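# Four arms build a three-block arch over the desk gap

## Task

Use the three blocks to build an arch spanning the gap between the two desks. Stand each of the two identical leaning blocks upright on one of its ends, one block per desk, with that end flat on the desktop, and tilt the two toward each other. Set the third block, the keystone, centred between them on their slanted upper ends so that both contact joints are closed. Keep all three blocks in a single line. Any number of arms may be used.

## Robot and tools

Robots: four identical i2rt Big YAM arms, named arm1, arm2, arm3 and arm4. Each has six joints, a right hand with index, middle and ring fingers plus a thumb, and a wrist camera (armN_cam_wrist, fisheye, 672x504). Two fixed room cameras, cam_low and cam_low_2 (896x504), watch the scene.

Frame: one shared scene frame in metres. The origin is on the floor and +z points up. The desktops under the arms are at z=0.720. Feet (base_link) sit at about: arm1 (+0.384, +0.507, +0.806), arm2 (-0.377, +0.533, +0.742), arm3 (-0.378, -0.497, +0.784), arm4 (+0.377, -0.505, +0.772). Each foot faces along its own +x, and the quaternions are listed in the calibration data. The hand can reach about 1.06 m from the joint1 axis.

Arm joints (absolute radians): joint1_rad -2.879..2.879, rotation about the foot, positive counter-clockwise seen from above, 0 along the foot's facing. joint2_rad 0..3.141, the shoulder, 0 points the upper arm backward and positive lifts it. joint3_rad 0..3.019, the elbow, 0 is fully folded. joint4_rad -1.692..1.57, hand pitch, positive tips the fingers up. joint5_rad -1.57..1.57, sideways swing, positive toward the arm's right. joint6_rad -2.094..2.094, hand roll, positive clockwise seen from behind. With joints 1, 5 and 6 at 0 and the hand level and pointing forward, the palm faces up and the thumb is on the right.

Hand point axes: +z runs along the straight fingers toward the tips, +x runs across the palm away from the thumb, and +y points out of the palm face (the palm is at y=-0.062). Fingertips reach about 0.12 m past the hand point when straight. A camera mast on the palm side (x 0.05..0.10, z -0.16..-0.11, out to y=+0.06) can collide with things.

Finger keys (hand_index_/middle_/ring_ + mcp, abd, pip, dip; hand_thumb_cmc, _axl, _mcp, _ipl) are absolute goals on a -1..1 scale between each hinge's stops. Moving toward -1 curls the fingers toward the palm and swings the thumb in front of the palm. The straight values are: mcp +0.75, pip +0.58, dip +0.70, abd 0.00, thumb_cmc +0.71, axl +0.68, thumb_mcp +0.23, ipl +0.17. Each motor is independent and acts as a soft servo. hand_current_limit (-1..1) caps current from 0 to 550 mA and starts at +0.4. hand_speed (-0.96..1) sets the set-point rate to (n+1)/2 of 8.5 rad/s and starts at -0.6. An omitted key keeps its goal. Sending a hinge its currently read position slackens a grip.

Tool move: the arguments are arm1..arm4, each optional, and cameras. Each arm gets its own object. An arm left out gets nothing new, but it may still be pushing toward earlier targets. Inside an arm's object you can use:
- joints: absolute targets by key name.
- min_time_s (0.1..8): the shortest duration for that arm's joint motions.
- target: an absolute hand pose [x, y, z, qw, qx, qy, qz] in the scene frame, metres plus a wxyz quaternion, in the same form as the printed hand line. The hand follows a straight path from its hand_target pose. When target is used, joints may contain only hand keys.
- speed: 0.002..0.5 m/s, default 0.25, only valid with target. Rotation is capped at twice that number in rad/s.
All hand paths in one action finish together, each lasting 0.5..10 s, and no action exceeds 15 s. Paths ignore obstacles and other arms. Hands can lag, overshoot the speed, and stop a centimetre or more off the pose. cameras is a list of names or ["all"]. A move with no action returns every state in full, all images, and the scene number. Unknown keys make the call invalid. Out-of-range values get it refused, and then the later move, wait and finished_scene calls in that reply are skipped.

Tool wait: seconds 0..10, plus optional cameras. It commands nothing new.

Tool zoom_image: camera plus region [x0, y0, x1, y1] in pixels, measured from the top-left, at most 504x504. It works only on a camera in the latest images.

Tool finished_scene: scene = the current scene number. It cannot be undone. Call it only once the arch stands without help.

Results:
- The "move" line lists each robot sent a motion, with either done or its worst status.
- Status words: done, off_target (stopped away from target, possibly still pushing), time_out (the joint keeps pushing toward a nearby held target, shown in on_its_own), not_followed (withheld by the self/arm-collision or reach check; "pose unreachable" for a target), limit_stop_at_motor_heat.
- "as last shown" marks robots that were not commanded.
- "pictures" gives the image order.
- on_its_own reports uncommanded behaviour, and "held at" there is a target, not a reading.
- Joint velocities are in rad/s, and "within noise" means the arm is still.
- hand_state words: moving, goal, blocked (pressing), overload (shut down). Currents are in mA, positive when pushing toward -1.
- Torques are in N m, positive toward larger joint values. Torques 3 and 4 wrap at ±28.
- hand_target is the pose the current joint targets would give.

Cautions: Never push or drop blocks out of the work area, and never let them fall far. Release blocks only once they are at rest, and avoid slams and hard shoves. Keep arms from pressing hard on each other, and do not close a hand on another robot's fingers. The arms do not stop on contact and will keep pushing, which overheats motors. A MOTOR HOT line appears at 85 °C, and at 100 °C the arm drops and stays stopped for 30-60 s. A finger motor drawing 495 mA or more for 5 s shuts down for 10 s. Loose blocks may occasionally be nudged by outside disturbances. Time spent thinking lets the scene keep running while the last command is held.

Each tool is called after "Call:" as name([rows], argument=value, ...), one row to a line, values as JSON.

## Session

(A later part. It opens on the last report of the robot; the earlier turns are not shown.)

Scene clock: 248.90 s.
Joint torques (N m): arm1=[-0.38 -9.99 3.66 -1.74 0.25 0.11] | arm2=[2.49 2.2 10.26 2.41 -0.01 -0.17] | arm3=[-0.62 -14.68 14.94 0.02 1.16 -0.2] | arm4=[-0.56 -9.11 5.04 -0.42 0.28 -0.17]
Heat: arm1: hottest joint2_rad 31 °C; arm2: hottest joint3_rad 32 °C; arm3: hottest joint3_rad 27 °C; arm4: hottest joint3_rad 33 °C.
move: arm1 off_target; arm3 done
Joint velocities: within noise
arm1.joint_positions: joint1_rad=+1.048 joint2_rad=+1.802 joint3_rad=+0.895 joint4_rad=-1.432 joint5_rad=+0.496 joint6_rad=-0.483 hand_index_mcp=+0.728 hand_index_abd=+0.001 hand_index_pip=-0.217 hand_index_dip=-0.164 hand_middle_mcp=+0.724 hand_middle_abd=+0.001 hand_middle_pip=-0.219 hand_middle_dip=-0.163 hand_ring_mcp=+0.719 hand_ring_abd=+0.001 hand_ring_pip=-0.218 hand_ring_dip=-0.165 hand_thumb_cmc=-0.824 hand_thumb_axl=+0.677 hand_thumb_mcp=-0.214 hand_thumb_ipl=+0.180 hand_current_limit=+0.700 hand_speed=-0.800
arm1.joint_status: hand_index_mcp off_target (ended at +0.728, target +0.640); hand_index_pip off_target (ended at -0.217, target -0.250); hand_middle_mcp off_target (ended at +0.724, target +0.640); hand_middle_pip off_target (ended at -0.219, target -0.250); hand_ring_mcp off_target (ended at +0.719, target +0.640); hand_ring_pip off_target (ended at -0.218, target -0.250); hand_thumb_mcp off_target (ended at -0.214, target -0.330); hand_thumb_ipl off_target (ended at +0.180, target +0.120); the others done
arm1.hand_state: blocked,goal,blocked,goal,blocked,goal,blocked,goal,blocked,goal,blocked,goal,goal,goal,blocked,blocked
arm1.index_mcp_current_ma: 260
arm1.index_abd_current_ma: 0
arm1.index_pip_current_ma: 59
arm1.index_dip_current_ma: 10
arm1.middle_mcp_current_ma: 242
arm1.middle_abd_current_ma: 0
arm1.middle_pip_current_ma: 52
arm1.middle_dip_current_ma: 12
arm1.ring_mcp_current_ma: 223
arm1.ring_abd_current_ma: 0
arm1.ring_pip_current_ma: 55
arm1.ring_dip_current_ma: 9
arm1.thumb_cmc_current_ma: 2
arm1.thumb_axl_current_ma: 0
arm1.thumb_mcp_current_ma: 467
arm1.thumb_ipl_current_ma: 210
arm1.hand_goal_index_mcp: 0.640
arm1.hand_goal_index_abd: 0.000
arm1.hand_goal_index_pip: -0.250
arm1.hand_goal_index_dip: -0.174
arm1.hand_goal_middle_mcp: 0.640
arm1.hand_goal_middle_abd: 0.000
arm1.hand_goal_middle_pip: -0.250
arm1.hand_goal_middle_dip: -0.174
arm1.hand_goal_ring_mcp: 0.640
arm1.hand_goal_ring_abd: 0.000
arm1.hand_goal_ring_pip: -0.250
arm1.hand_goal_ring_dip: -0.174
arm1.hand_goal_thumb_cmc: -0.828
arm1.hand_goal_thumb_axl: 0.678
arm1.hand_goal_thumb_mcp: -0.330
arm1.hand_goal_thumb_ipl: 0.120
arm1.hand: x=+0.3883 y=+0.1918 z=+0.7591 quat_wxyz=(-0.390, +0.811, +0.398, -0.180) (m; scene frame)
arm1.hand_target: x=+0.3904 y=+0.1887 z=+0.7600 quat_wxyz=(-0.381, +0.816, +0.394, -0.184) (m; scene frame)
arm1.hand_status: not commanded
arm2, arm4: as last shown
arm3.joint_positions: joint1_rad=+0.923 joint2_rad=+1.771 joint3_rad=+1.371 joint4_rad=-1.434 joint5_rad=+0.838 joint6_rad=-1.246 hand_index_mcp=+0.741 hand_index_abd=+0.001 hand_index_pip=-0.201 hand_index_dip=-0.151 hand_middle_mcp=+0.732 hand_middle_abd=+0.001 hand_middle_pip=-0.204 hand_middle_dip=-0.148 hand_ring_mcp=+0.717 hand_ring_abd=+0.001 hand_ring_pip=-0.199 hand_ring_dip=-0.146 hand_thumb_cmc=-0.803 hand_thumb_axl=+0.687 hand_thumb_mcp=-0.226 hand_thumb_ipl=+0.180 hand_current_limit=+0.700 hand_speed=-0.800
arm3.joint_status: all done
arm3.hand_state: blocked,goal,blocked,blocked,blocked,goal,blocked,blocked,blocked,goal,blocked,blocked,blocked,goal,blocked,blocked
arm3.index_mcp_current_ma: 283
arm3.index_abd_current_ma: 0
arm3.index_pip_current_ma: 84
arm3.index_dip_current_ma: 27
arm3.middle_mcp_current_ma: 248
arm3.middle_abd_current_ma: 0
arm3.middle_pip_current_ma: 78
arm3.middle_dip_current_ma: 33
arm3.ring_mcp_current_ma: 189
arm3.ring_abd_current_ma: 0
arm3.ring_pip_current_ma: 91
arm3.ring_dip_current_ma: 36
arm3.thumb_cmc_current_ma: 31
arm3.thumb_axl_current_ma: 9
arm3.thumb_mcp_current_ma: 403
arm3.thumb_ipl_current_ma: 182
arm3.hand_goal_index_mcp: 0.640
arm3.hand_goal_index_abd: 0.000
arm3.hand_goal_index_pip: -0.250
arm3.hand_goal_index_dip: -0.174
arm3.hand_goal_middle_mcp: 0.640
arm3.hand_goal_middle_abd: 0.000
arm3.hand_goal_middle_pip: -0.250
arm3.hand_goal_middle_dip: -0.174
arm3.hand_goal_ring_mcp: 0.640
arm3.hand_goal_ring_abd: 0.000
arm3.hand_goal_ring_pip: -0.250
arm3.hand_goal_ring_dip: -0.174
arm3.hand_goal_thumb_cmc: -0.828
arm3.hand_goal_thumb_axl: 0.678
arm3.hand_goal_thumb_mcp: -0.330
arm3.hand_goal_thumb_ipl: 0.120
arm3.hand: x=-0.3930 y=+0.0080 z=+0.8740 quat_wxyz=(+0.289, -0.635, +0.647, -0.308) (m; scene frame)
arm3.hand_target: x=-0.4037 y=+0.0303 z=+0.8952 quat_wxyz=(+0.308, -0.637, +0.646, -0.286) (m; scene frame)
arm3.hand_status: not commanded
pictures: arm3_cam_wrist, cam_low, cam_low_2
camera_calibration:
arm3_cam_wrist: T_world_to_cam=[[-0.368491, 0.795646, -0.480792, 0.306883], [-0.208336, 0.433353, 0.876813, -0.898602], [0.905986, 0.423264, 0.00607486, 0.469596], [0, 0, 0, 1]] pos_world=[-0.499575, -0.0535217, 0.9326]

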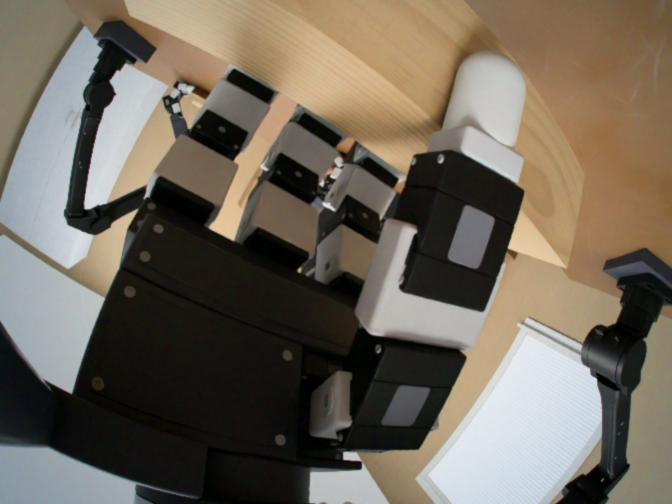

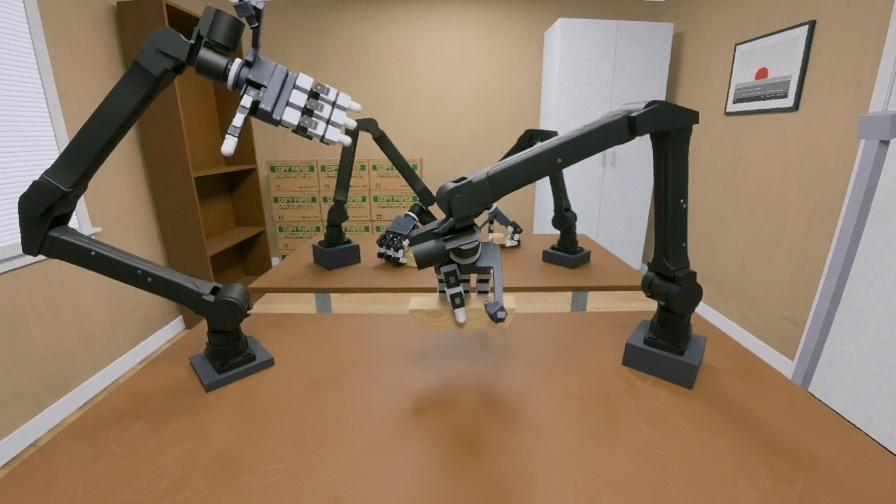

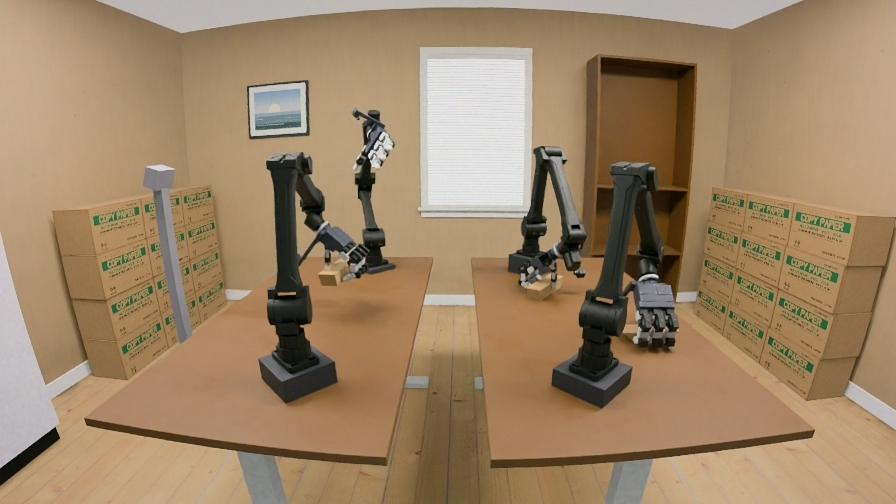

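Call:
move(arm3={"target": [-0.409, 0.042, 0.778, 0.2988, -0.6409, 0.6409, -0.2988], "speed": 0.1}, arm1={"target": [0.3905, 0.1887, 0.865, 0.381, -0.816, -0.394, 0.184], "speed": 0.1}, arm2={"joints": {"hand_index_mcp": 0.95, "hand_middle_mcp": 0.95, "hand_ring_mcp": 0.95, "hand_index_pip": 0.12, "hand_middle_pip": 0.12, "hand_ring_pip": 0.12, "hand_index_dip": -0.174, "hand_middle_dip": -0.174, "hand_ring_dip": -0.174, "hand_thumb_cmc": -0.829, "hand_thumb_mcp": 0.0, "hand_thumb_ipl": 0.168}}, cameras=["cam_low", "cam_low_2"])

Call:
zoom_image(camera="cam_low_2", region=[510, 230, 580, 310])

Call:
zoom_image(camera="cam_low", region=[360, 200, 560, 400])

Scene clock: 262.73 s.
Joint torques (N m): arm1=[-0.62 -9.99 8.66 -3.43 0.56 -0.11] | arm2=[2.49 2.14 10.29 2.44 0 -0.17] | arm3=[-0.5 -17.03 9.58 0.05 1.04 -0.11] | arm4=[-1.03 -8.88 5.11 -0.49 0.28 -0.17]
Heat: arm1: hottest joint2_rad 30 °C; arm2: hottest joint3_rad 32 °C; arm3: hottest joint3_rad 29 °C; arm4: hottest joint3_rad 33 °C.
move: arm1 off_target; arm2 done; arm3 off_target
Joint velocities: within noise
arm1.joint_positions: joint1_rad=+1.048 joint2_rad=+1.583 joint3_rad=+0.913 joint4_rad=-1.643 joint5_rad=+0.491 joint6_rad=-0.482 hand_index_mcp=+0.728 hand_index_abd=+0.001 hand_index_pip=-0.206 hand_index_dip=-0.153 hand_middle_mcp=+0.714 hand_middle_abd=+0.001 hand_middle_pip=-0.217 hand_middle_dip=-0.153 hand_ring_mcp=+0.696 hand_ring_abd=+0.001 hand_ring_pip=-0.217 hand_ring_dip=-0.160 hand_thumb_cmc=-0.810 hand_thumb_axl=+0.684 hand_thumb_mcp=-0.214 hand_thumb_ipl=+0.180 hand_current_limit=+0.700 hand_speed=-0.800
arm1.joint_status: not commanded
arm1.hand_state: blocked,goal,blocked,blocked,blocked,goal,blocked,blocked,blocked,goal,blocked,goal,goal,goal,blocked,blocked
arm1.index_mcp_current_ma: 260
arm1.index_abd_current_ma: 0
arm1.index_pip_current_ma: 88
arm1.index_dip_current_ma: 31
arm1.middle_mcp_current_ma: 203
arm1.middle_abd_current_ma: 0
arm1.middle_pip_current_ma: 58
arm1.middle_dip_current_ma: 30
arm1.ring_mcp_current_ma: 137
arm1.ring_abd_current_ma: 0
arm1.ring_pip_current_ma: 57
arm1.ring_dip_current_ma: 16
arm1.thumb_cmc_current_ma: 26
arm1.thumb_axl_current_ma: 6
arm1.thumb_mcp_current_ma: 467
arm1.thumb_ipl_current_ma: 210
arm1.hand_goal_index_mcp: 0.640
arm1.hand_goal_index_abd: 0.000
arm1.hand_goal_index_pip: -0.250
arm1.hand_goal_index_dip: -0.174
arm1.hand_goal_middle_mcp: 0.640
arm1.hand_goal_middle_abd: 0.000
arm1.hand_goal_middle_pip: -0.250
arm1.hand_goal_middle_dip: -0.174
arm1.hand_goal_ring_mcp: 0.640
arm1.hand_goal_ring_abd: 0.000
arm1.hand_goal_ring_pip: -0.250
arm1.hand_goal_ring_dip: -0.174
arm1.hand_goal_thumb_cmc: -0.828
arm1.hand_goal_thumb_axl: 0.678
arm1.hand_goal_thumb_mcp: -0.330
arm1.hand_goal_thumb_ipl: 0.120
arm1.on_its_own: hand_ring_mcp moved -0.023 toward your old target +0.640
arm1.hand: x=+0.3869 y=+0.2020 z=+0.8451 quat_wxyz=(-0.378, +0.817, +0.396, -0.180) (m; scene frame)
arm1.hand_target: x=+0.3901 y=+0.1894 z=+0.8639 quat_wxyz=(-0.365, +0.820, +0.400, -0.185) (m; scene frame)
arm1.hand_status: off_target (0.024 m and 0.6 deg from the pose sent, 0.106 m and 1.3 deg at the start; a joint's target at an end of its range on 22 of 54 steps)
arm2.joint_positions: joint1_rad=-0.448 joint2_rad=+0.573 joint3_rad=+1.398 joint4_rad=-1.247 joint5_rad=-0.048 joint6_rad=+1.051 hand_index_mcp=+0.951 hand_index_abd=+0.001 hand_index_pip=+0.126 hand_index_dip=-0.171 hand_middle_mcp=+0.951 hand_middle_abd=+0.001 hand_middle_pip=+0.125 hand_middle_dip=-0.170 hand_ring_mcp=+0.951 hand_ring_abd=+0.001 hand_ring_pip=+0.125 hand_ring_dip=-0.171 hand_thumb_cmc=-0.814 hand_thumb_axl=+0.677 hand_thumb_mcp=-0.001 hand_thumb_ipl=+0.168 hand_current_limit=+0.400 hand_speed=-0.600
arm2.joint_status: all done
arm2.hand_state: goal,goal,goal,goal,goal,goal,goal,goal,goal,goal,goal,goal,goal,goal,goal,goal
arm2.index_mcp_current_ma: 1
arm2.index_abd_current_ma: 0
arm2.index_pip_current_ma: 9
arm2.index_dip_current_ma: 4
arm2.middle_mcp_current_ma: 1
arm2.middle_abd_current_ma: 0
arm2.middle_pip_current_ma: 7
arm2.middle_dip_current_ma: 4
arm2.ring_mcp_current_ma: 1
arm2.ring_abd_current_ma: 0
arm2.ring_pip_current_ma: 7
arm2.ring_dip_current_ma: 4
arm2.thumb_cmc_current_ma: 28
arm2.thumb_axl_current_ma: -1
arm2.thumb_mcp_current_ma: -1
arm2.thumb_ipl_current_ma: 0
arm2.hand_goal_index_mcp: 0.950
arm2.hand_goal_index_abd: 0.000
arm2.hand_goal_index_pip: 0.120
arm2.hand_goal_index_dip: -0.174
arm2.hand_goal_middle_mcp: 0.950
arm2.hand_goal_middle_abd: 0.000
arm2.hand_goal_middle_pip: 0.120
arm2.hand_goal_middle_dip: -0.174
arm2.hand_goal_ring_mcp: 0.950
arm2.hand_goal_ring_abd: 0.000
arm2.hand_goal_ring_pip: 0.120
arm2.hand_goal_ring_dip: -0.174
arm2.hand_goal_thumb_cmc: -0.828
arm2.hand_goal_thumb_axl: 0.678
arm2.hand_goal_thumb_mcp: 0.000
arm2.hand_goal_thumb_ipl: 0.168
arm2.hand: x=-0.3625 y=+0.2886 z=+1.3352 quat_wxyz=(+0.405, +0.793, -0.270, +0.366) (m; scene frame)
arm2.hand_target: x=-0.3638 y=+0.2923 z=+1.3472 quat_wxyz=(+0.414, +0.786, -0.267, +0.374) (m; scene frame)
arm2.hand_status: not commanded
arm3.joint_positions: joint1_rad=+0.927 joint2_rad=+1.965 joint3_rad=+1.356 joint4_rad=-1.227 joint5_rad=+0.838 joint6_rad=-1.247 hand_index_mcp=+0.741 hand_index_abd=+0.001 hand_index_pip=-0.201 hand_index_dip=-0.151 hand_middle_mcp=+0.732 hand_middle_abd=+0.001 hand_middle_pip=-0.204 hand_middle_dip=-0.148 hand_ring_mcp=+0.717 hand_ring_abd=+0.001 hand_ring_pip=-0.199 hand_ring_dip=-0.146 hand_thumb_cmc=-0.803 hand_thumb_axl=+0.687 hand_thumb_mcp=-0.226 hand_thumb_ipl=+0.180 hand_current_limit=+0.700 hand_speed=-0.800
arm3.joint_status: not commanded
arm3.hand_state: blocked,goal,blocked,blocked,blocked,goal,blocked,blocked,blocked,goal,blocked,blocked,blocked,goal,blocked,blocked
arm3.index_mcp_current_ma: 283
arm3.index_abd_current_ma: 0
arm3.index_pip_current_ma: 84
arm3.index_dip_current_ma: 27
arm3.middle_mcp_current_ma: 248
arm3.middle_abd_current_ma: 0
arm3.middle_pip_current_ma: 78
arm3.middle_dip_current_ma: 33
arm3.ring_mcp_current_ma: 189
arm3.ring_abd_current_ma: 0
arm3.ring_pip_current_ma: 91
arm3.ring_dip_current_ma: 36
arm3.thumb_cmc_current_ma: 31
arm3.thumb_axl_current_ma: 9
arm3.thumb_mcp_current_ma: 403
arm3.thumb_ipl_current_ma: 182
arm3.hand_goal_index_mcp: 0.640
arm3.hand_goal_index_abd: 0.000
arm3.hand_goal_index_pip: -0.250
arm3.hand_goal_index_dip: -0.174
arm3.hand_goal_middle_mcp: 0.640
arm3.hand_goal_middle_abd: 0.000
arm3.hand_goal_middle_pip: -0.250
arm3.hand_goal_middle_dip: -0.174
arm3.hand_goal_ring_mcp: 0.640
arm3.hand_goal_ring_abd: 0.000
arm3.hand_goal_ring_pip: -0.250
arm3.hand_goal_ring_dip: -0.174
arm3.hand_goal_thumb_cmc: -0.828
arm3.hand_goal_thumb_axl: 0.678
arm3.hand_goal_thumb_mcp: -0.330
arm3.hand_goal_thumb_ipl: 0.120
arm3.hand: x=-0.4002 y=+0.0347 z=+0.7701 quat_wxyz=(+0.289, -0.637, +0.645, -0.308) (m; scene frame)
arm3.hand_target: x=-0.4090 y=+0.0419 z=+0.7781 quat_wxyz=(+0.299, -0.641, +0.641, -0.299) (m; scene frame)
arm3.hand_status: off_target (0.014 m and 1.7 deg from the pose sent, 0.103 m and 1.8 deg at the start)
arm4: as last shown
pictures: cam_low, cam_low_2

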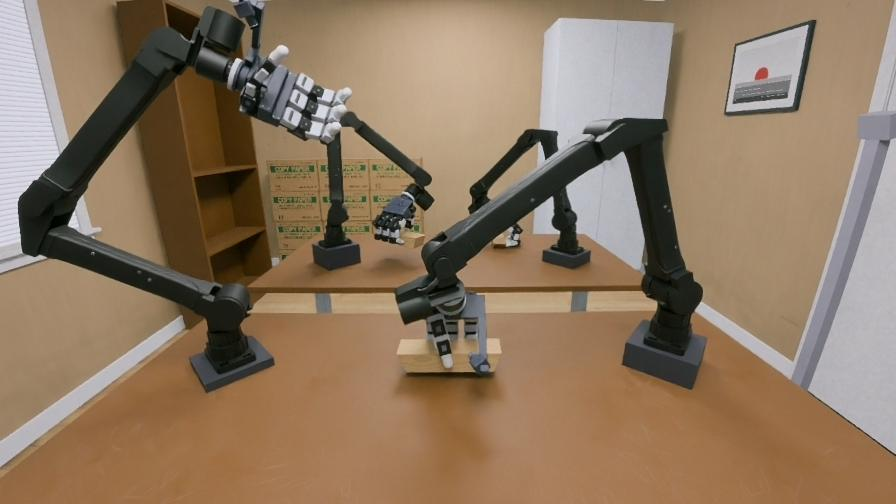

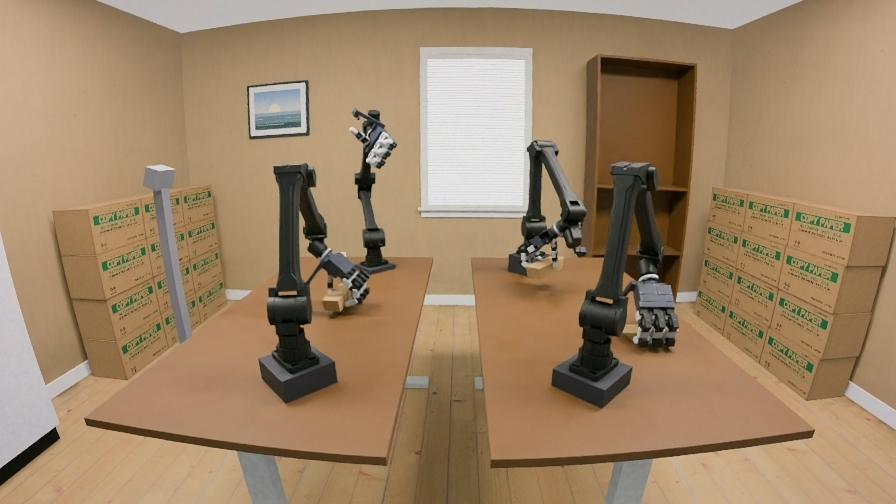

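Scaled by 6.300 from the camera's 896x504 image, which has a finer 1280x720 frame.

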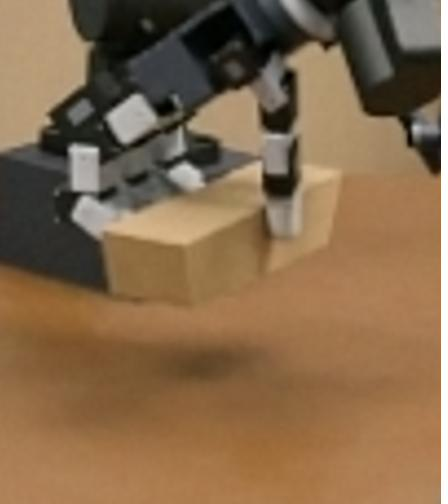

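Scaled by 2.520 from the camera's 896x504 image, which has a finer 1280x720 frame.

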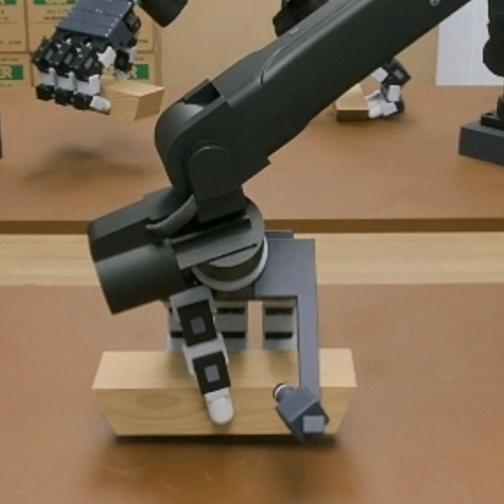

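Call:
move(arm3={"target": [-0.409, 0.0345, 0.757, 0.2988, -0.6409, 0.6409, -0.2988], "speed": 0.06}, arm1={"joints": {"joint1_rad": 1.0, "joint2_rad": 1.25, "joint3_rad": 1.35, "joint4_rad": -1.5, "joint5_rad": 0.5, "joint6_rad": -0.3}, "min_time_s": 2.5}, cameras=[])

Call:
move(arm3={"joints": {"hand_current_limit": 0.4, "hand_index_mcp": 0.82, "hand_middle_mcp": 0.82, "hand_ring_mcp": 0.82, "hand_index_pip": -0.15, "hand_middle_pip": -0.15, "hand_ring_pip": -0.15, "hand_thumb_mcp": -0.14, "hand_thumb_ipl": 0.168}}, arm1={"joints": {"joint1_rad": 0.72, "joint2_rad": 1.7, "joint3_rad": 1.7, "joint4_rad": 0.1, "joint5_rad": 0.55, "joint6_rad": 1.9}, "min_time_s": 4}, cameras=["cam_low", "cam_low_2"])

Scene clock: 268.77 s.
Joint torques (N m): arm1=[-1.38 -9.52 14.78 0.58 0.84 0.38] | arm2=[2.49 2.14 10.29 2.45 0 -0.17] | arm3=[-0.5 -16.5 9.06 0.05 1.02 -0.06] | arm4=[-0.73 -8.76 5.14 -0.47 0.3 -0.19]
Heat: arm1: hottest joint2_rad 30 °C; arm2: hottest joint3_rad 32 °C; arm3: hottest joint3_rad 29 °C; arm4: hottest joint3_rad 33 °C.
move: arm1 done; arm3 off_target
Joint velocities: within noise
arm1.joint_positions: joint1_rad=+1.008 joint2_rad=+1.279 joint3_rad=+1.276 joint4_rad=-1.525 joint5_rad=+0.492 joint6_rad=-0.332 hand_index_mcp=+0.728 hand_index_abd=-0.001 hand_index_pip=-0.205 hand_index_dip=-0.153 hand_middle_mcp=+0.714 hand_middle_abd=+0.000 hand_middle_pip=-0.215 hand_middle_dip=-0.153 hand_ring_mcp=+0.696 hand_ring_abd=+0.001 hand_ring_pip=-0.215 hand_ring_dip=-0.160 hand_thumb_cmc=-0.811 hand_thumb_axl=+0.684 hand_thumb_mcp=-0.214 hand_thumb_ipl=+0.180 hand_current_limit=+0.700 hand_speed=-0.800
arm1.joint_status: all done
arm1.hand_state: blocked,goal,blocked,blocked,blocked,goal,blocked,blocked,blocked,goal,blocked,goal,goal,goal,blocked,blocked
arm1.index_mcp_current_ma: 260
arm1.index_abd_current_ma: 0
arm1.index_pip_current_ma: 91
arm1.index_dip_current_ma: 31
arm1.middle_mcp_current_ma: 203
arm1.middle_abd_current_ma: 0
arm1.middle_pip_current_ma: 63
arm1.middle_dip_current_ma: 30
arm1.ring_mcp_current_ma: 137
arm1.ring_abd_current_ma: 0
arm1.ring_pip_current_ma: 64
arm1.ring_dip_current_ma: 16
arm1.thumb_cmc_current_ma: 23
arm1.thumb_axl_current_ma: 6
arm1.thumb_mcp_current_ma: 467
arm1.thumb_ipl_current_ma: 210
arm1.hand_goal_index_mcp: 0.640
arm1.hand_goal_index_abd: 0.000
arm1.hand_goal_index_pip: -0.250
arm1.hand_goal_index_dip: -0.174
arm1.hand_goal_middle_mcp: 0.640
arm1.hand_goal_middle_abd: 0.000
arm1.hand_goal_middle_pip: -0.250
arm1.hand_goal_middle_dip: -0.174
arm1.hand_goal_ring_mcp: 0.640
arm1.hand_goal_ring_abd: 0.000
arm1.hand_goal_ring_pip: -0.250
arm1.hand_goal_ring_dip: -0.174
arm1.hand_goal_thumb_cmc: -0.828
arm1.hand_goal_thumb_axl: 0.678
arm1.hand_goal_thumb_mcp: -0.330
arm1.hand_goal_thumb_ipl: 0.120
arm1.hand: x=+0.3932 y=+0.0428 z=+1.0916 quat_wxyz=(+0.003, +0.939, +0.243, -0.245) (m; scene frame)
arm1.hand_target: x=+0.3884 y=+0.0275 z=+1.1455 quat_wxyz=(+0.067, +0.943, +0.208, -0.252) (m; scene frame)
arm1.hand_status: not commanded
arm2, arm4: as last shown
arm3.joint_positions: joint1_rad=+0.930 joint2_rad=+1.978 joint3_rad=+1.319 joint4_rad=-1.174 joint5_rad=+0.838 joint6_rad=-1.247 hand_index_mcp=+0.741 hand_index_abd=+0.001 hand_index_pip=-0.201 hand_index_dip=-0.151 hand_middle_mcp=+0.732 hand_middle_abd=+0.001 hand_middle_pip=-0.204 hand_middle_dip=-0.148 hand_ring_mcp=+0.717 hand_ring_abd=+0.001 hand_ring_pip=-0.199 hand_ring_dip=-0.146 hand_thumb_cmc=-0.803 hand_thumb_axl=+0.687 hand_thumb_mcp=-0.226 hand_thumb_ipl=+0.180 hand_current_limit=+0.700 hand_speed=-0.800
arm3.joint_status: not commanded
arm3.hand_state: blocked,goal,blocked,blocked,blocked,goal,blocked,blocked,blocked,goal,blocked,blocked,blocked,goal,blocked,blocked
arm3.index_mcp_current_ma: 283
arm3.index_abd_current_ma: 0
arm3.index_pip_current_ma: 84
arm3.index_dip_current_ma: 27
arm3.middle_mcp_current_ma: 248
arm3.middle_abd_current_ma: 0
arm3.middle_pip_current_ma: 78
arm3.middle_dip_current_ma: 33
arm3.ring_mcp_current_ma: 189
arm3.ring_abd_current_ma: 0
arm3.ring_pip_current_ma: 91
arm3.ring_dip_current_ma: 36
arm3.thumb_cmc_current_ma: 31
arm3.thumb_axl_current_ma: 9
arm3.thumb_mcp_current_ma: 403
arm3.thumb_ipl_current_ma: 182
arm3.hand_goal_index_mcp: 0.640
arm3.hand_goal_index_abd: 0.000
arm3.hand_goal_index_pip: -0.250
arm3.hand_goal_index_dip: -0.174
arm3.hand_goal_middle_mcp: 0.640
arm3.hand_goal_middle_abd: 0.000
arm3.hand_goal_middle_pip: -0.250
arm3.hand_goal_middle_dip: -0.174
arm3.hand_goal_ring_mcp: 0.640
arm3.hand_goal_ring_abd: 0.000
arm3.hand_goal_ring_pip: -0.250
arm3.hand_goal_ring_dip: -0.174
arm3.hand_goal_thumb_cmc: -0.828
arm3.hand_goal_thumb_axl: 0.678
arm3.hand_goal_thumb_mcp: -0.330
arm3.hand_goal_thumb_ipl: 0.120
arm3.hand: x=-0.4005 y=+0.0282 z=+0.7520 quat_wxyz=(+0.290, -0.638, +0.644, -0.306) (m; scene frame)
arm3.hand_target: x=-0.4090 y=+0.0343 z=+0.7570 quat_wxyz=(+0.299, -0.641, +0.641, -0.299) (m; scene frame)
arm3.hand_status: off_target (0.012 m and 1.5 deg from the pose sent, 0.016 m and 1.7 deg at the start)
pictures: none
No camera images: "cameras" was empty.

Scene clock: 276.07 s.
Joint torques (N m): arm1=[-1.2 -18.32 17.61 3.14 0.26 -0.37] | arm2=[2.49 2.2 10.29 2.44 0 -0.17] | arm3=[-0.62 -16.62 9.07 0.03 0.89 -0.06] | arm4=[-0.73 -8.88 4.98 -0.44 0.28 -0.18]
Heat: arm1: hottest joint3_rad 32 °C; arm2: hottest joint3_rad 32 °C; arm3: hottest joint3_rad 29 °C; arm4: hottest joint3_rad 33 °C.
move: arm1 time_out; arm3 done
Joint velocities: within noise
arm1.joint_positions: joint1_rad=+0.725 joint2_rad=+1.726 joint3_rad=+1.608 joint4_rad=+0.052 joint5_rad=+0.546 joint6_rad=+1.921 hand_index_mcp=+0.728 hand_index_abd=+0.003 hand_index_pip=-0.202 hand_index_dip=-0.153 hand_middle_mcp=+0.710 hand_middle_abd=+0.003 hand_middle_pip=-0.214 hand_middle_dip=-0.153 hand_ring_mcp=+0.684 hand_ring_abd=+0.003 hand_ring_pip=-0.213 hand_ring_dip=-0.160 hand_thumb_cmc=-0.801 hand_thumb_axl=+0.687 hand_thumb_mcp=-0.214 hand_thumb_ipl=+0.180 hand_current_limit=+0.700 hand_speed=-0.800
arm1.joint_status: joint3_rad time_out (moved +0.332 of +0.424); the others done
arm1.hand_state: blocked,goal,blocked,blocked,blocked,goal,blocked,blocked,blocked,goal,blocked,goal,blocked,goal,blocked,blocked
arm1.index_mcp_current_ma: 260
arm1.index_abd_current_ma: 1
arm1.index_pip_current_ma: 99
arm1.index_dip_current_ma: 31
arm1.middle_mcp_current_ma: 188
arm1.middle_abd_current_ma: 2
arm1.middle_pip_current_ma: 65
arm1.middle_dip_current_ma: 30
arm1.ring_mcp_current_ma: 97
arm1.ring_abd_current_ma: 1
arm1.ring_pip_current_ma: 69
arm1.ring_dip_current_ma: 16
arm1.thumb_cmc_current_ma: 44
arm1.thumb_axl_current_ma: 12
arm1.thumb_mcp_current_ma: 468
arm1.thumb_ipl_current_ma: 210
arm1.hand_goal_index_mcp: 0.640
arm1.hand_goal_index_abd: 0.000
arm1.hand_goal_index_pip: -0.250
arm1.hand_goal_index_dip: -0.174
arm1.hand_goal_middle_mcp: 0.640
arm1.hand_goal_middle_abd: 0.000
arm1.hand_goal_middle_pip: -0.250
arm1.hand_goal_middle_dip: -0.174
arm1.hand_goal_ring_mcp: 0.640
arm1.hand_goal_ring_abd: 0.000
arm1.hand_goal_ring_pip: -0.250
arm1.hand_goal_ring_dip: -0.174
arm1.hand_goal_thumb_cmc: -0.828
arm1.hand_goal_thumb_axl: 0.678
arm1.hand_goal_thumb_mcp: -0.330
arm1.hand_goal_thumb_ipl: 0.120
arm1.on_its_own: joint3_rad reads +1.608 and still pushes toward +1.700 since a time_out
arm1.hand: x=+0.1643 y=-0.1834 z=+1.1926 quat_wxyz=(+0.559, +0.219, -0.693, +0.400) (m; scene frame)
arm1.hand_target: x=+0.1596 y=-0.1819 z=+1.2728 quat_wxyz=(+0.587, +0.179, -0.652, +0.445) (m; scene frame)
arm1.hand_status: not commanded
arm2, arm4: as last shown
arm3.joint_positions: joint1_rad=+0.932 joint2_rad=+1.978 joint3_rad=+1.319 joint4_rad=-1.174 joint5_rad=+0.843 joint6_rad=-1.247 hand_index_mcp=+0.805 hand_index_abd=+0.001 hand_index_pip=-0.150 hand_index_dip=-0.171 hand_middle_mcp=+0.802 hand_middle_abd=+0.001 hand_middle_pip=-0.152 hand_middle_dip=-0.171 hand_ring_mcp=+0.805 hand_ring_abd=+0.001 hand_ring_pip=-0.152 hand_ring_dip=-0.170 hand_thumb_cmc=-0.822 hand_thumb_axl=+0.681 hand_thumb_mcp=-0.143 hand_thumb_ipl=+0.170 hand_current_limit=+0.400 hand_speed=-0.800
arm3.joint_status: all done
arm3.hand_state: goal,goal,goal,goal,goal,goal,goal,goal,goal,goal,goal,goal,goal,goal,goal,goal
arm3.index_mcp_current_ma: -15
arm3.index_abd_current_ma: 0
arm3.index_pip_current_ma: 0
arm3.index_dip_current_ma: 1
arm3.middle_mcp_current_ma: -20
arm3.middle_abd_current_ma: 0
arm3.middle_pip_current_ma: -1
arm3.middle_dip_current_ma: 1
arm3.ring_mcp_current_ma: -14
arm3.ring_abd_current_ma: 0
arm3.ring_pip_current_ma: -1
arm3.ring_dip_current_ma: 2
arm3.thumb_cmc_current_ma: 4
arm3.thumb_axl_current_ma: 2
arm3.thumb_mcp_current_ma: -2
arm3.thumb_ipl_current_ma: 1
arm3.hand_goal_index_mcp: 0.820
arm3.hand_goal_index_abd: 0.000
arm3.hand_goal_index_pip: -0.150
arm3.hand_goal_index_dip: -0.174
arm3.hand_goal_middle_mcp: 0.820
arm3.hand_goal_middle_abd: 0.000
arm3.hand_goal_middle_pip: -0.150
arm3.hand_goal_middle_dip: -0.174
arm3.hand_goal_ring_mcp: 0.820
arm3.hand_goal_ring_abd: 0.000
arm3.hand_goal_ring_pip: -0.150
arm3.hand_goal_ring_dip: -0.174
arm3.hand_goal_thumb_cmc: -0.828
arm3.hand_goal_thumb_axl: 0.678
arm3.hand_goal_thumb_mcp: -0.140
arm3.hand_goal_thumb_ipl: 0.168
arm3.hand: x=-0.4008 y=+0.0284 z=+0.7523 quat_wxyz=(+0.292, -0.638, +0.643, -0.307) (m; scene frame)
arm3.hand_target: x=-0.4090 y=+0.0343 z=+0.7570 quat_wxyz=(+0.299, -0.641, +0.641, -0.299) (m; scene frame)
arm3.hand_status: not commanded
pictures: cam_low, cam_low_2

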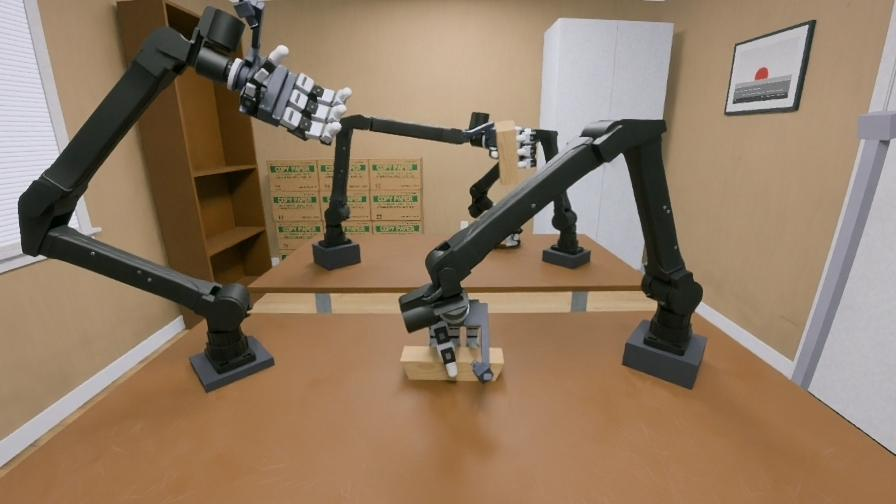

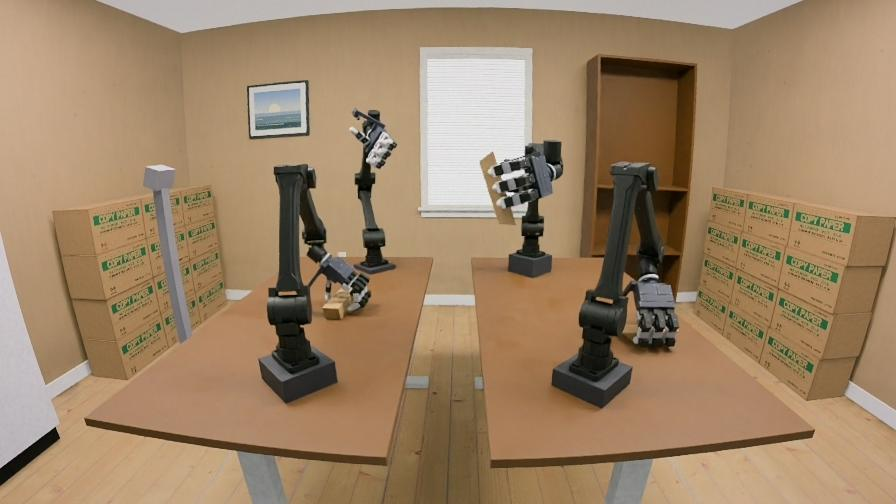

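Call:
move(arm3={"joints": {"hand_index_mcp": 0.95, "hand_middle_mcp": 0.95, "hand_ring_mcp": 0.95, "hand_index_pip": 0.1, "hand_middle_pip": 0.1, "hand_ring_pip": 0.1, "hand_thumb_mcp": 0.0}}, cameras=[])

Call:
move(arm3={"target": [-0.409, 0.0345, 0.93, 0.2988, -0.6409, 0.6409, -0.2988], "speed": 0.12}, cameras=["cam_low", "cam_low_2"])

Call:
move(arm3={"joints": {"joint1_rad": 2.3, "joint2_rad": 0.7, "joint3_rad": 1.4, "joint4_rad": -1.2, "joint5_rad": 0.0, "joint6_rad": -0.5}, "min_time_s": 4}, arm2={"joints": {"joint1_rad": -0.6, "joint2_rad": 1.2, "joint3_rad": 1.5, "joint4_rad": -1.4, "joint5_rad": 0.866, "joint6_rad": -1.407}, "min_time_s": 4}, cameras=["cam_low", "cam_low_2"])

Scene clock: 285.37 s.
Joint torques (N m): arm1=[-1.2 -18.37 17.63 3.11 0.27 -0.37] | arm2=[2.55 2.14 10.29 2.44 0 -0.17] | arm3=[-0.62 -16.62 9.03 0.06 0.9 -0.06] | arm4=[-0.56 -9.05 5.05 -0.46 0.28 -0.18]
Heat: arm1: hottest joint3_rad 33 °C; arm2: hottest joint3_rad 32 °C; arm3: hottest joint3_rad 29 °C; arm4: hottest joint3_rad 33 °C.
move: arm3 off_target
Joint velocities: within noise
arm1, arm2, arm4: as last shown
arm1.on_its_own: joint3_rad reads +1.608 and still pushes toward +1.700 since a time_out
arm3.joint_positions: joint1_rad=+0.932 joint2_rad=+1.978 joint3_rad=+1.319 joint4_rad=-1.174 joint5_rad=+0.843 joint6_rad=-1.247 hand_index_mcp=+0.933 hand_index_abd=+0.001 hand_index_pip=+0.095 hand_index_dip=-0.171 hand_middle_mcp=+0.929 hand_middle_abd=+0.001 hand_middle_pip=+0.095 hand_middle_dip=-0.171 hand_ring_mcp=+0.933 hand_ring_abd=+0.001 hand_ring_pip=+0.095 hand_ring_dip=-0.170 hand_thumb_cmc=-0.822 hand_thumb_axl=+0.681 hand_thumb_mcp=-0.005 hand_thumb_ipl=+0.170 hand_current_limit=+0.400 hand_speed=-0.800
arm3.joint_status: hand_middle_mcp off_target (ended at +0.929, target +0.950); the others done
arm3.hand_state: goal,goal,goal,goal,blocked,goal,goal,goal,goal,goal,goal,goal,goal,goal,goal,goal
arm3.index_mcp_current_ma: -19
arm3.index_abd_current_ma: 0
arm3.index_pip_current_ma: -2
arm3.index_dip_current_ma: 1
arm3.middle_mcp_current_ma: -25
arm3.middle_abd_current_ma: 0
arm3.middle_pip_current_ma: -2
arm3.middle_dip_current_ma: 1
arm3.ring_mcp_current_ma: -18
arm3.ring_abd_current_ma: 0
arm3.ring_pip_current_ma: -2
arm3.ring_dip_current_ma: 1
arm3.thumb_cmc_current_ma: 4
arm3.thumb_axl_current_ma: 1
arm3.thumb_mcp_current_ma: -3
arm3.thumb_ipl_current_ma: 1
arm3.hand_goal_index_mcp: 0.950
arm3.hand_goal_index_abd: 0.000
arm3.hand_goal_index_pip: 0.100
arm3.hand_goal_index_dip: -0.174
arm3.hand_goal_middle_mcp: 0.950
arm3.hand_goal_middle_abd: 0.000
arm3.hand_goal_middle_pip: 0.100
arm3.hand_goal_middle_dip: -0.174
arm3.hand_goal_ring_mcp: 0.950
arm3.hand_goal_ring_abd: 0.000
arm3.hand_goal_ring_pip: 0.100
arm3.hand_goal_ring_dip: -0.174
arm3.hand_goal_thumb_cmc: -0.828
arm3.hand_goal_thumb_axl: 0.678
arm3.hand_goal_thumb_mcp: 0.000
arm3.hand_goal_thumb_ipl: 0.168
arm3.hand: x=-0.4007 y=+0.0284 z=+0.7524 quat_wxyz=(+0.292, -0.638, +0.643, -0.307) (m; scene frame)
arm3.hand_target: x=-0.4090 y=+0.0343 z=+0.7570 quat_wxyz=(+0.299, -0.641, +0.641, -0.299) (m; scene frame)
arm3.hand_status: not commanded
pictures: none
No camera images: "cameras" was empty.

Scene clock: 287.57 s.
Joint torques (N m): arm1=[-1.08 -18.26 17.68 3.12 0.26 -0.37] | arm2=[2.49 2.14 10.29 2.44 0 -0.17] | arm3=[-0.62 -14.92 13.6 -0.5 0.91 -0.08] | arm4=[-0.62 -8.94 5.05 -0.5 0.29 -0.17]
Heat: arm1: hottest joint3_rad 34 °C; arm2: hottest joint3_rad 32 °C; arm3: hottest joint3_rad 29 °C; arm4: hottest joint3_rad 33 °C.
move: arm3 off_target
Joint velocities: within noise
arm1, arm2, arm4: as last shown
arm1.on_its_own: joint3_rad reads +1.608 and still pushes toward +1.700 since a time_out
arm3.joint_positions: joint1_rad=+0.932 joint2_rad=+1.777 joint3_rad=+1.496 joint4_rad=-1.561 joint5_rad=+0.843 joint6_rad=-1.247 hand_index_mcp=+0.933 hand_index_abd=+0.001 hand_index_pip=+0.095 hand_index_dip=-0.171 hand_middle_mcp=+0.929 hand_middle_abd=+0.001 hand_middle_pip=+0.095 hand_middle_dip=-0.171 hand_ring_mcp=+0.933 hand_ring_abd=+0.001 hand_ring_pip=+0.095 hand_ring_dip=-0.171 hand_thumb_cmc=-0.822 hand_thumb_axl=+0.681 hand_thumb_mcp=-0.004 hand_thumb_ipl=+0.170 hand_current_limit=+0.400 hand_speed=-0.800
arm3.joint_status: not commanded
arm3.hand_state: goal,goal,goal,goal,blocked,goal,goal,goal,goal,goal,goal,goal,goal,goal,goal,goal
arm3.index_mcp_current_ma: -19
arm3.index_abd_current_ma: 0
arm3.index_pip_current_ma: -2
arm3.index_dip_current_ma: 1
arm3.middle_mcp_current_ma: -25
arm3.middle_abd_current_ma: 0
arm3.middle_pip_current_ma: -2
arm3.middle_dip_current_ma: 1
arm3.ring_mcp_current_ma: -18
arm3.ring_abd_current_ma: 0
arm3.ring_pip_current_ma: -2
arm3.ring_dip_current_ma: 1
arm3.thumb_cmc_current_ma: 4
arm3.thumb_axl_current_ma: 1
arm3.thumb_mcp_current_ma: -3
arm3.thumb_ipl_current_ma: 1
arm3.hand_goal_index_mcp: 0.950
arm3.hand_goal_index_abd: 0.000
arm3.hand_goal_index_pip: 0.100
arm3.hand_goal_index_dip: -0.174
arm3.hand_goal_middle_mcp: 0.950
arm3.hand_goal_middle_abd: 0.000
arm3.hand_goal_middle_pip: 0.100
arm3.hand_goal_middle_dip: -0.174
arm3.hand_goal_ring_mcp: 0.950
arm3.hand_goal_ring_abd: 0.000
arm3.hand_goal_ring_pip: 0.100
arm3.hand_goal_ring_dip: -0.174
arm3.hand_goal_thumb_cmc: -0.828
arm3.hand_goal_thumb_axl: 0.678
arm3.hand_goal_thumb_mcp: 0.000
arm3.hand_goal_thumb_ipl: 0.168
arm3.hand: x=-0.4000 y=+0.0231 z=+0.9166 quat_wxyz=(+0.290, -0.639, +0.641, -0.310) (m; scene frame)
arm3.hand_target: x=-0.4090 y=+0.0340 z=+0.9301 quat_wxyz=(+0.299, -0.641, +0.641, -0.298) (m; scene frame)
arm3.hand_status: off_target (0.020 m and 1.7 deg from the pose sent, 0.178 m and 1.3 deg at the start)
pictures: cam_low, cam_low_2

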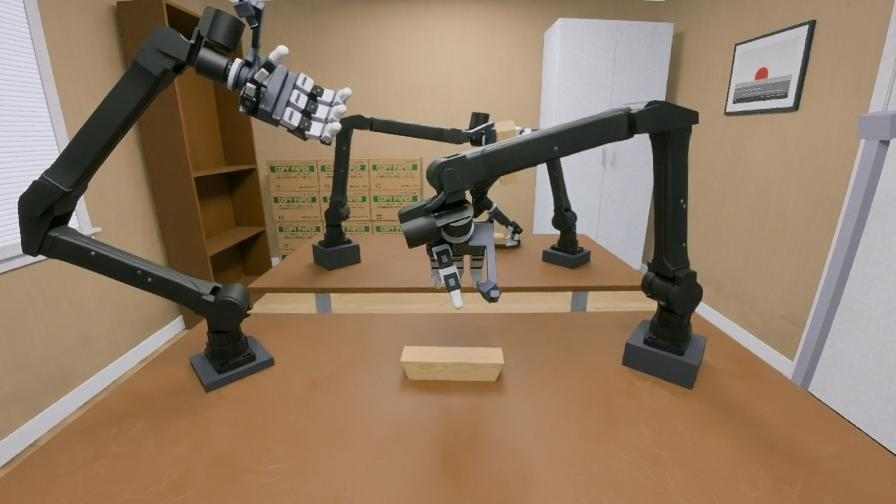

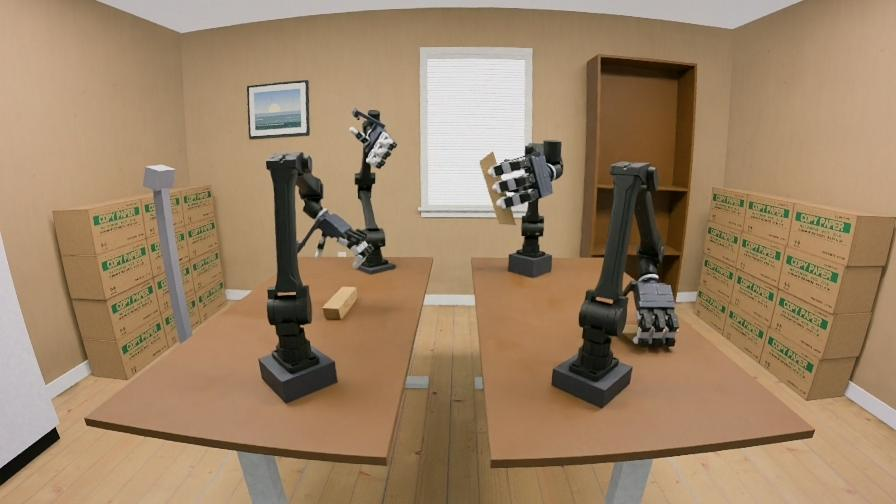

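Scene clock: 292.40 s.
Joint torques (N m): arm1=[-1.14 -18.2 17.61 3.15 0.28 -0.36] | arm2=[1.61 -5.66 14.94 0.69 0.98 -0.16] | arm3=[-0.67 0.91 10.14 3.06 -0.06 0.21] | arm4=[-0.73 -9 5.12 -0.46 0.29 -0.18]
Heat: arm1: hottest joint3_rad 34 °C; arm2: hottest joint3_rad 33 °C; arm3: hottest joint3_rad 29 °C; arm4: hottest joint3_rad 33 °C.
move: arm2 done; arm3 done
Joint velocities: within noise
arm1: as last shown
arm1.on_its_own: joint3_rad reads +1.608 and still pushes toward +1.700 since a time_out
arm2.joint_positions: joint1_rad=-0.590 joint2_rad=+1.186 joint3_rad=+1.443 joint4_rad=-1.393 joint5_rad=+0.864 joint6_rad=-1.393 hand_index_mcp=+0.945 hand_index_abd=+0.000 hand_index_pip=+0.122 hand_index_dip=-0.171 hand_middle_mcp=+0.945 hand_middle_abd=+0.000 hand_middle_pip=+0.122 hand_middle_dip=-0.170 hand_ring_mcp=+0.945 hand_ring_abd=+0.000 hand_ring_pip=+0.122 hand_ring_dip=-0.171 hand_thumb_cmc=-0.832 hand_thumb_axl=+0.677 hand_thumb_mcp=-0.002 hand_thumb_ipl=+0.168 hand_current_limit=+0.400 hand_speed=-0.600
arm2.joint_status: all done
arm2.hand_state: goal,goal,goal,goal,goal,goal,goal,goal,goal,goal,goal,goal,goal,goal,goal,goal
arm2.index_mcp_current_ma: -8
arm2.index_abd_current_ma: 0
arm2.index_pip_current_ma: 2
arm2.index_dip_current_ma: 4
arm2.middle_mcp_current_ma: -8
arm2.middle_abd_current_ma: 0
arm2.middle_pip_current_ma: 2
arm2.middle_dip_current_ma: 4
arm2.ring_mcp_current_ma: -7
arm2.ring_abd_current_ma: 0
arm2.ring_pip_current_ma: 2
arm2.ring_dip_current_ma: 3
arm2.thumb_cmc_current_ma: -5
arm2.thumb_axl_current_ma: -1
arm2.thumb_mcp_current_ma: -2
arm2.thumb_ipl_current_ma: 0
arm2.hand_goal_index_mcp: 0.950
arm2.hand_goal_index_abd: 0.000
arm2.hand_goal_index_pip: 0.120
arm2.hand_goal_index_dip: -0.174
arm2.hand_goal_middle_mcp: 0.950
arm2.hand_goal_middle_abd: 0.000
arm2.hand_goal_middle_pip: 0.120
arm2.hand_goal_middle_dip: -0.174
arm2.hand_goal_ring_mcp: 0.950
arm2.hand_goal_ring_abd: 0.000
arm2.hand_goal_ring_pip: 0.120
arm2.hand_goal_ring_dip: -0.174
arm2.hand_goal_thumb_cmc: -0.828
arm2.hand_goal_thumb_axl: 0.678
arm2.hand_goal_thumb_mcp: 0.000
arm2.hand_goal_thumb_ipl: 0.168
arm2.hand: x=-0.3572 y=+0.0800 z=+1.1416 quat_wxyz=(-0.062, +0.679, +0.574, -0.453) (m; scene frame)
arm2.hand_target: x=-0.3600 y=+0.0730 z=+1.1632 quat_wxyz=(-0.054, +0.680, +0.567, -0.461) (m; scene frame)
arm2.hand_status: not commanded
arm3.joint_positions: joint1_rad=+2.287 joint2_rad=+0.696 joint3_rad=+1.402 joint4_rad=-1.217 joint5_rad=+0.002 joint6_rad=-0.516 hand_index_mcp=+0.953 hand_index_abd=+0.001 hand_index_pip=+0.099 hand_index_dip=-0.171 hand_middle_mcp=+0.954 hand_middle_abd=+0.001 hand_middle_pip=+0.099 hand_middle_dip=-0.171 hand_ring_mcp=+0.953 hand_ring_abd=+0.001 hand_ring_pip=+0.099 hand_ring_dip=-0.171 hand_thumb_cmc=-0.831 hand_thumb_axl=+0.679 hand_thumb_mcp=-0.004 hand_thumb_ipl=+0.169 hand_current_limit=+0.400 hand_speed=-0.800
arm3.joint_status: all done
arm3.hand_state: goal,goal,goal,goal,goal,goal,goal,goal,goal,goal,goal,goal,goal,goal,goal,goal
arm3.index_mcp_current_ma: 1
arm3.index_abd_current_ma: 0
arm3.index_pip_current_ma: 0
arm3.index_dip_current_ma: 1
arm3.middle_mcp_current_ma: 2
arm3.middle_abd_current_ma: 0
arm3.middle_pip_current_ma: 0
arm3.middle_dip_current_ma: 1
arm3.ring_mcp_current_ma: 1
arm3.ring_abd_current_ma: 0
arm3.ring_pip_current_ma: 0
arm3.ring_dip_current_ma: 1
arm3.thumb_cmc_current_ma: -1
arm3.thumb_axl_current_ma: 0
arm3.thumb_mcp_current_ma: -3
arm3.thumb_ipl_current_ma: 0
arm3.hand_goal_index_mcp: 0.950
arm3.hand_goal_index_abd: 0.000
arm3.hand_goal_index_pip: 0.100
arm3.hand_goal_index_dip: -0.174
arm3.hand_goal_middle_mcp: 0.950
arm3.hand_goal_middle_abd: 0.000
arm3.hand_goal_middle_pip: 0.100
arm3.hand_goal_middle_dip: -0.174
arm3.hand_goal_ring_mcp: 0.950
arm3.hand_goal_ring_abd: 0.000
arm3.hand_goal_ring_pip: 0.100
arm3.hand_goal_ring_dip: -0.174
arm3.hand_goal_thumb_cmc: -0.828
arm3.hand_goal_thumb_axl: 0.678
arm3.hand_goal_thumb_mcp: 0.000
arm3.hand_goal_thumb_ipl: 0.168
arm3.on_its_own: hand_middle_mcp moved +0.025 to your old target +0.950
arm3.hand: x=-0.7032 y=-0.5122 z=+1.4092 quat_wxyz=(-0.249, -0.742, +0.442, +0.439) (m; scene frame)
arm3.hand_target: x=-0.7061 y=-0.5156 z=+1.4115 quat_wxyz=(-0.259, -0.739, +0.441, +0.438) (m; scene frame)
arm3.hand_status: not commanded
arm4.joint_positions: joint1_rad=-1.441 joint2_rad=+1.833 joint3_rad=+1.116 joint4_rad=-1.518 joint5_rad=+0.441 joint6_rad=-0.496 hand_index_mcp=+0.790 hand_index_abd=-0.003 hand_index_pip=-0.232 hand_index_dip=-0.166 hand_middle_mcp=+0.785 hand_middle_abd=+0.001 hand_middle_pip=-0.231 hand_middle_dip=-0.165 hand_ring_mcp=+0.782 hand_ring_abd=+0.001 hand_ring_pip=-0.231 hand_ring_dip=-0.164 hand_thumb_cmc=-0.820 hand_thumb_axl=+0.681 hand_thumb_mcp=-0.233 hand_thumb_ipl=+0.181 hand_current_limit=+0.650 hand_speed=-0.800
arm4.joint_status: not commanded
arm4.hand_state: blocked,goal,blocked,goal,blocked,goal,blocked,goal,blocked,goal,blocked,goal,goal,goal,blocked,blocked
arm4.index_mcp_current_ma: 259
arm4.index_abd_current_ma: -5
arm4.index_pip_current_ma: 78
arm4.index_dip_current_ma: 15
arm4.middle_mcp_current_ma: 236
arm4.middle_abd_current_ma: 1
arm4.middle_pip_current_ma: 82
arm4.middle_dip_current_ma: 19
arm4.ring_mcp_current_ma: 222
arm4.ring_abd_current_ma: 1
arm4.ring_pip_current_ma: 81
arm4.ring_dip_current_ma: 23
arm4.thumb_cmc_current_ma: 18
arm4.thumb_axl_current_ma: 6
arm4.thumb_mcp_current_ma: 454
arm4.thumb_ipl_current_ma: 232
arm4.hand_goal_index_mcp: 0.720
arm4.hand_goal_index_abd: 0.000
arm4.hand_goal_index_pip: -0.260
arm4.hand_goal_index_dip: -0.174
arm4.hand_goal_middle_mcp: 0.720
arm4.hand_goal_middle_abd: 0.000
arm4.hand_goal_middle_pip: -0.260
arm4.hand_goal_middle_dip: -0.174
arm4.hand_goal_ring_mcp: 0.720
arm4.hand_goal_ring_abd: 0.000
arm4.hand_goal_ring_pip: -0.260
arm4.hand_goal_ring_dip: -0.174
arm4.hand_goal_thumb_cmc: -0.828
arm4.hand_goal_thumb_axl: 0.678
arm4.hand_goal_thumb_mcp: -0.360
arm4.hand_goal_thumb_ipl: 0.130
arm4.hand: x=+0.6746 y=-0.2419 z=+0.7581 quat_wxyz=(-0.006, +0.026, +0.923, -0.383) (m; scene frame)
arm4.hand_target: x=+0.6768 y=-0.2403 z=+0.7521 quat_wxyz=(-0.010, +0.024, +0.923, -0.383) (m; scene frame)
arm4.hand_status: not commanded
pictures: cam_low, cam_low_2

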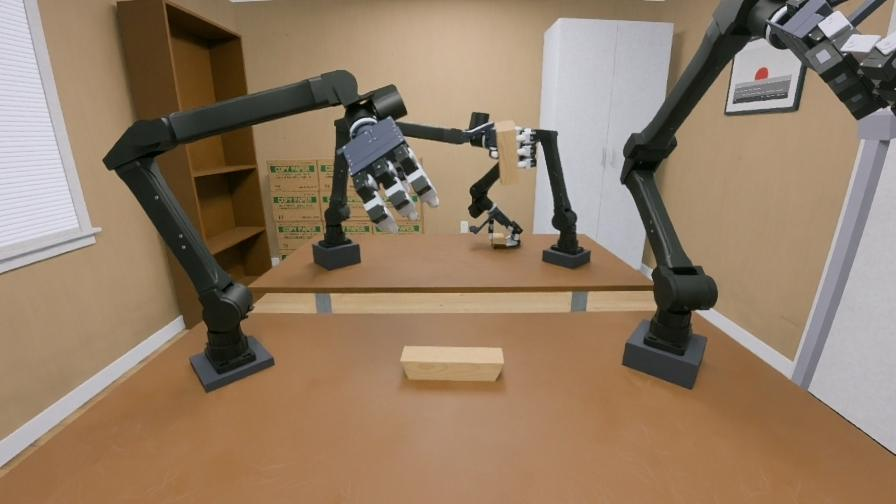

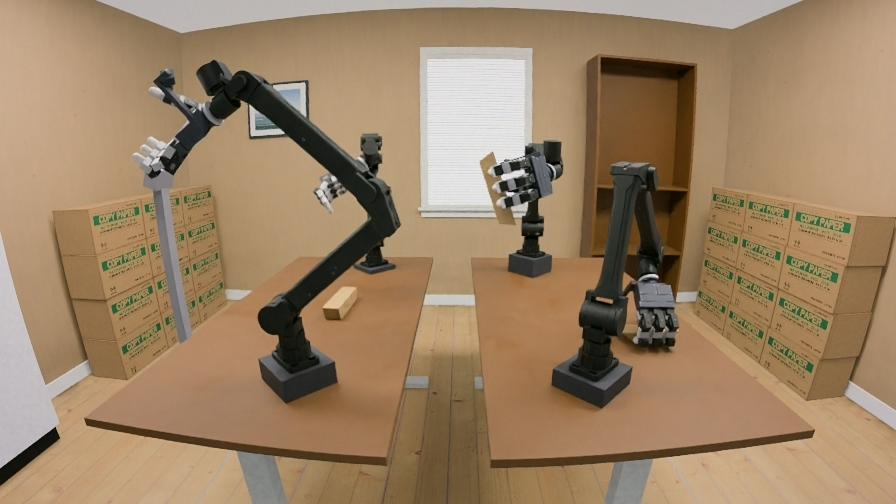

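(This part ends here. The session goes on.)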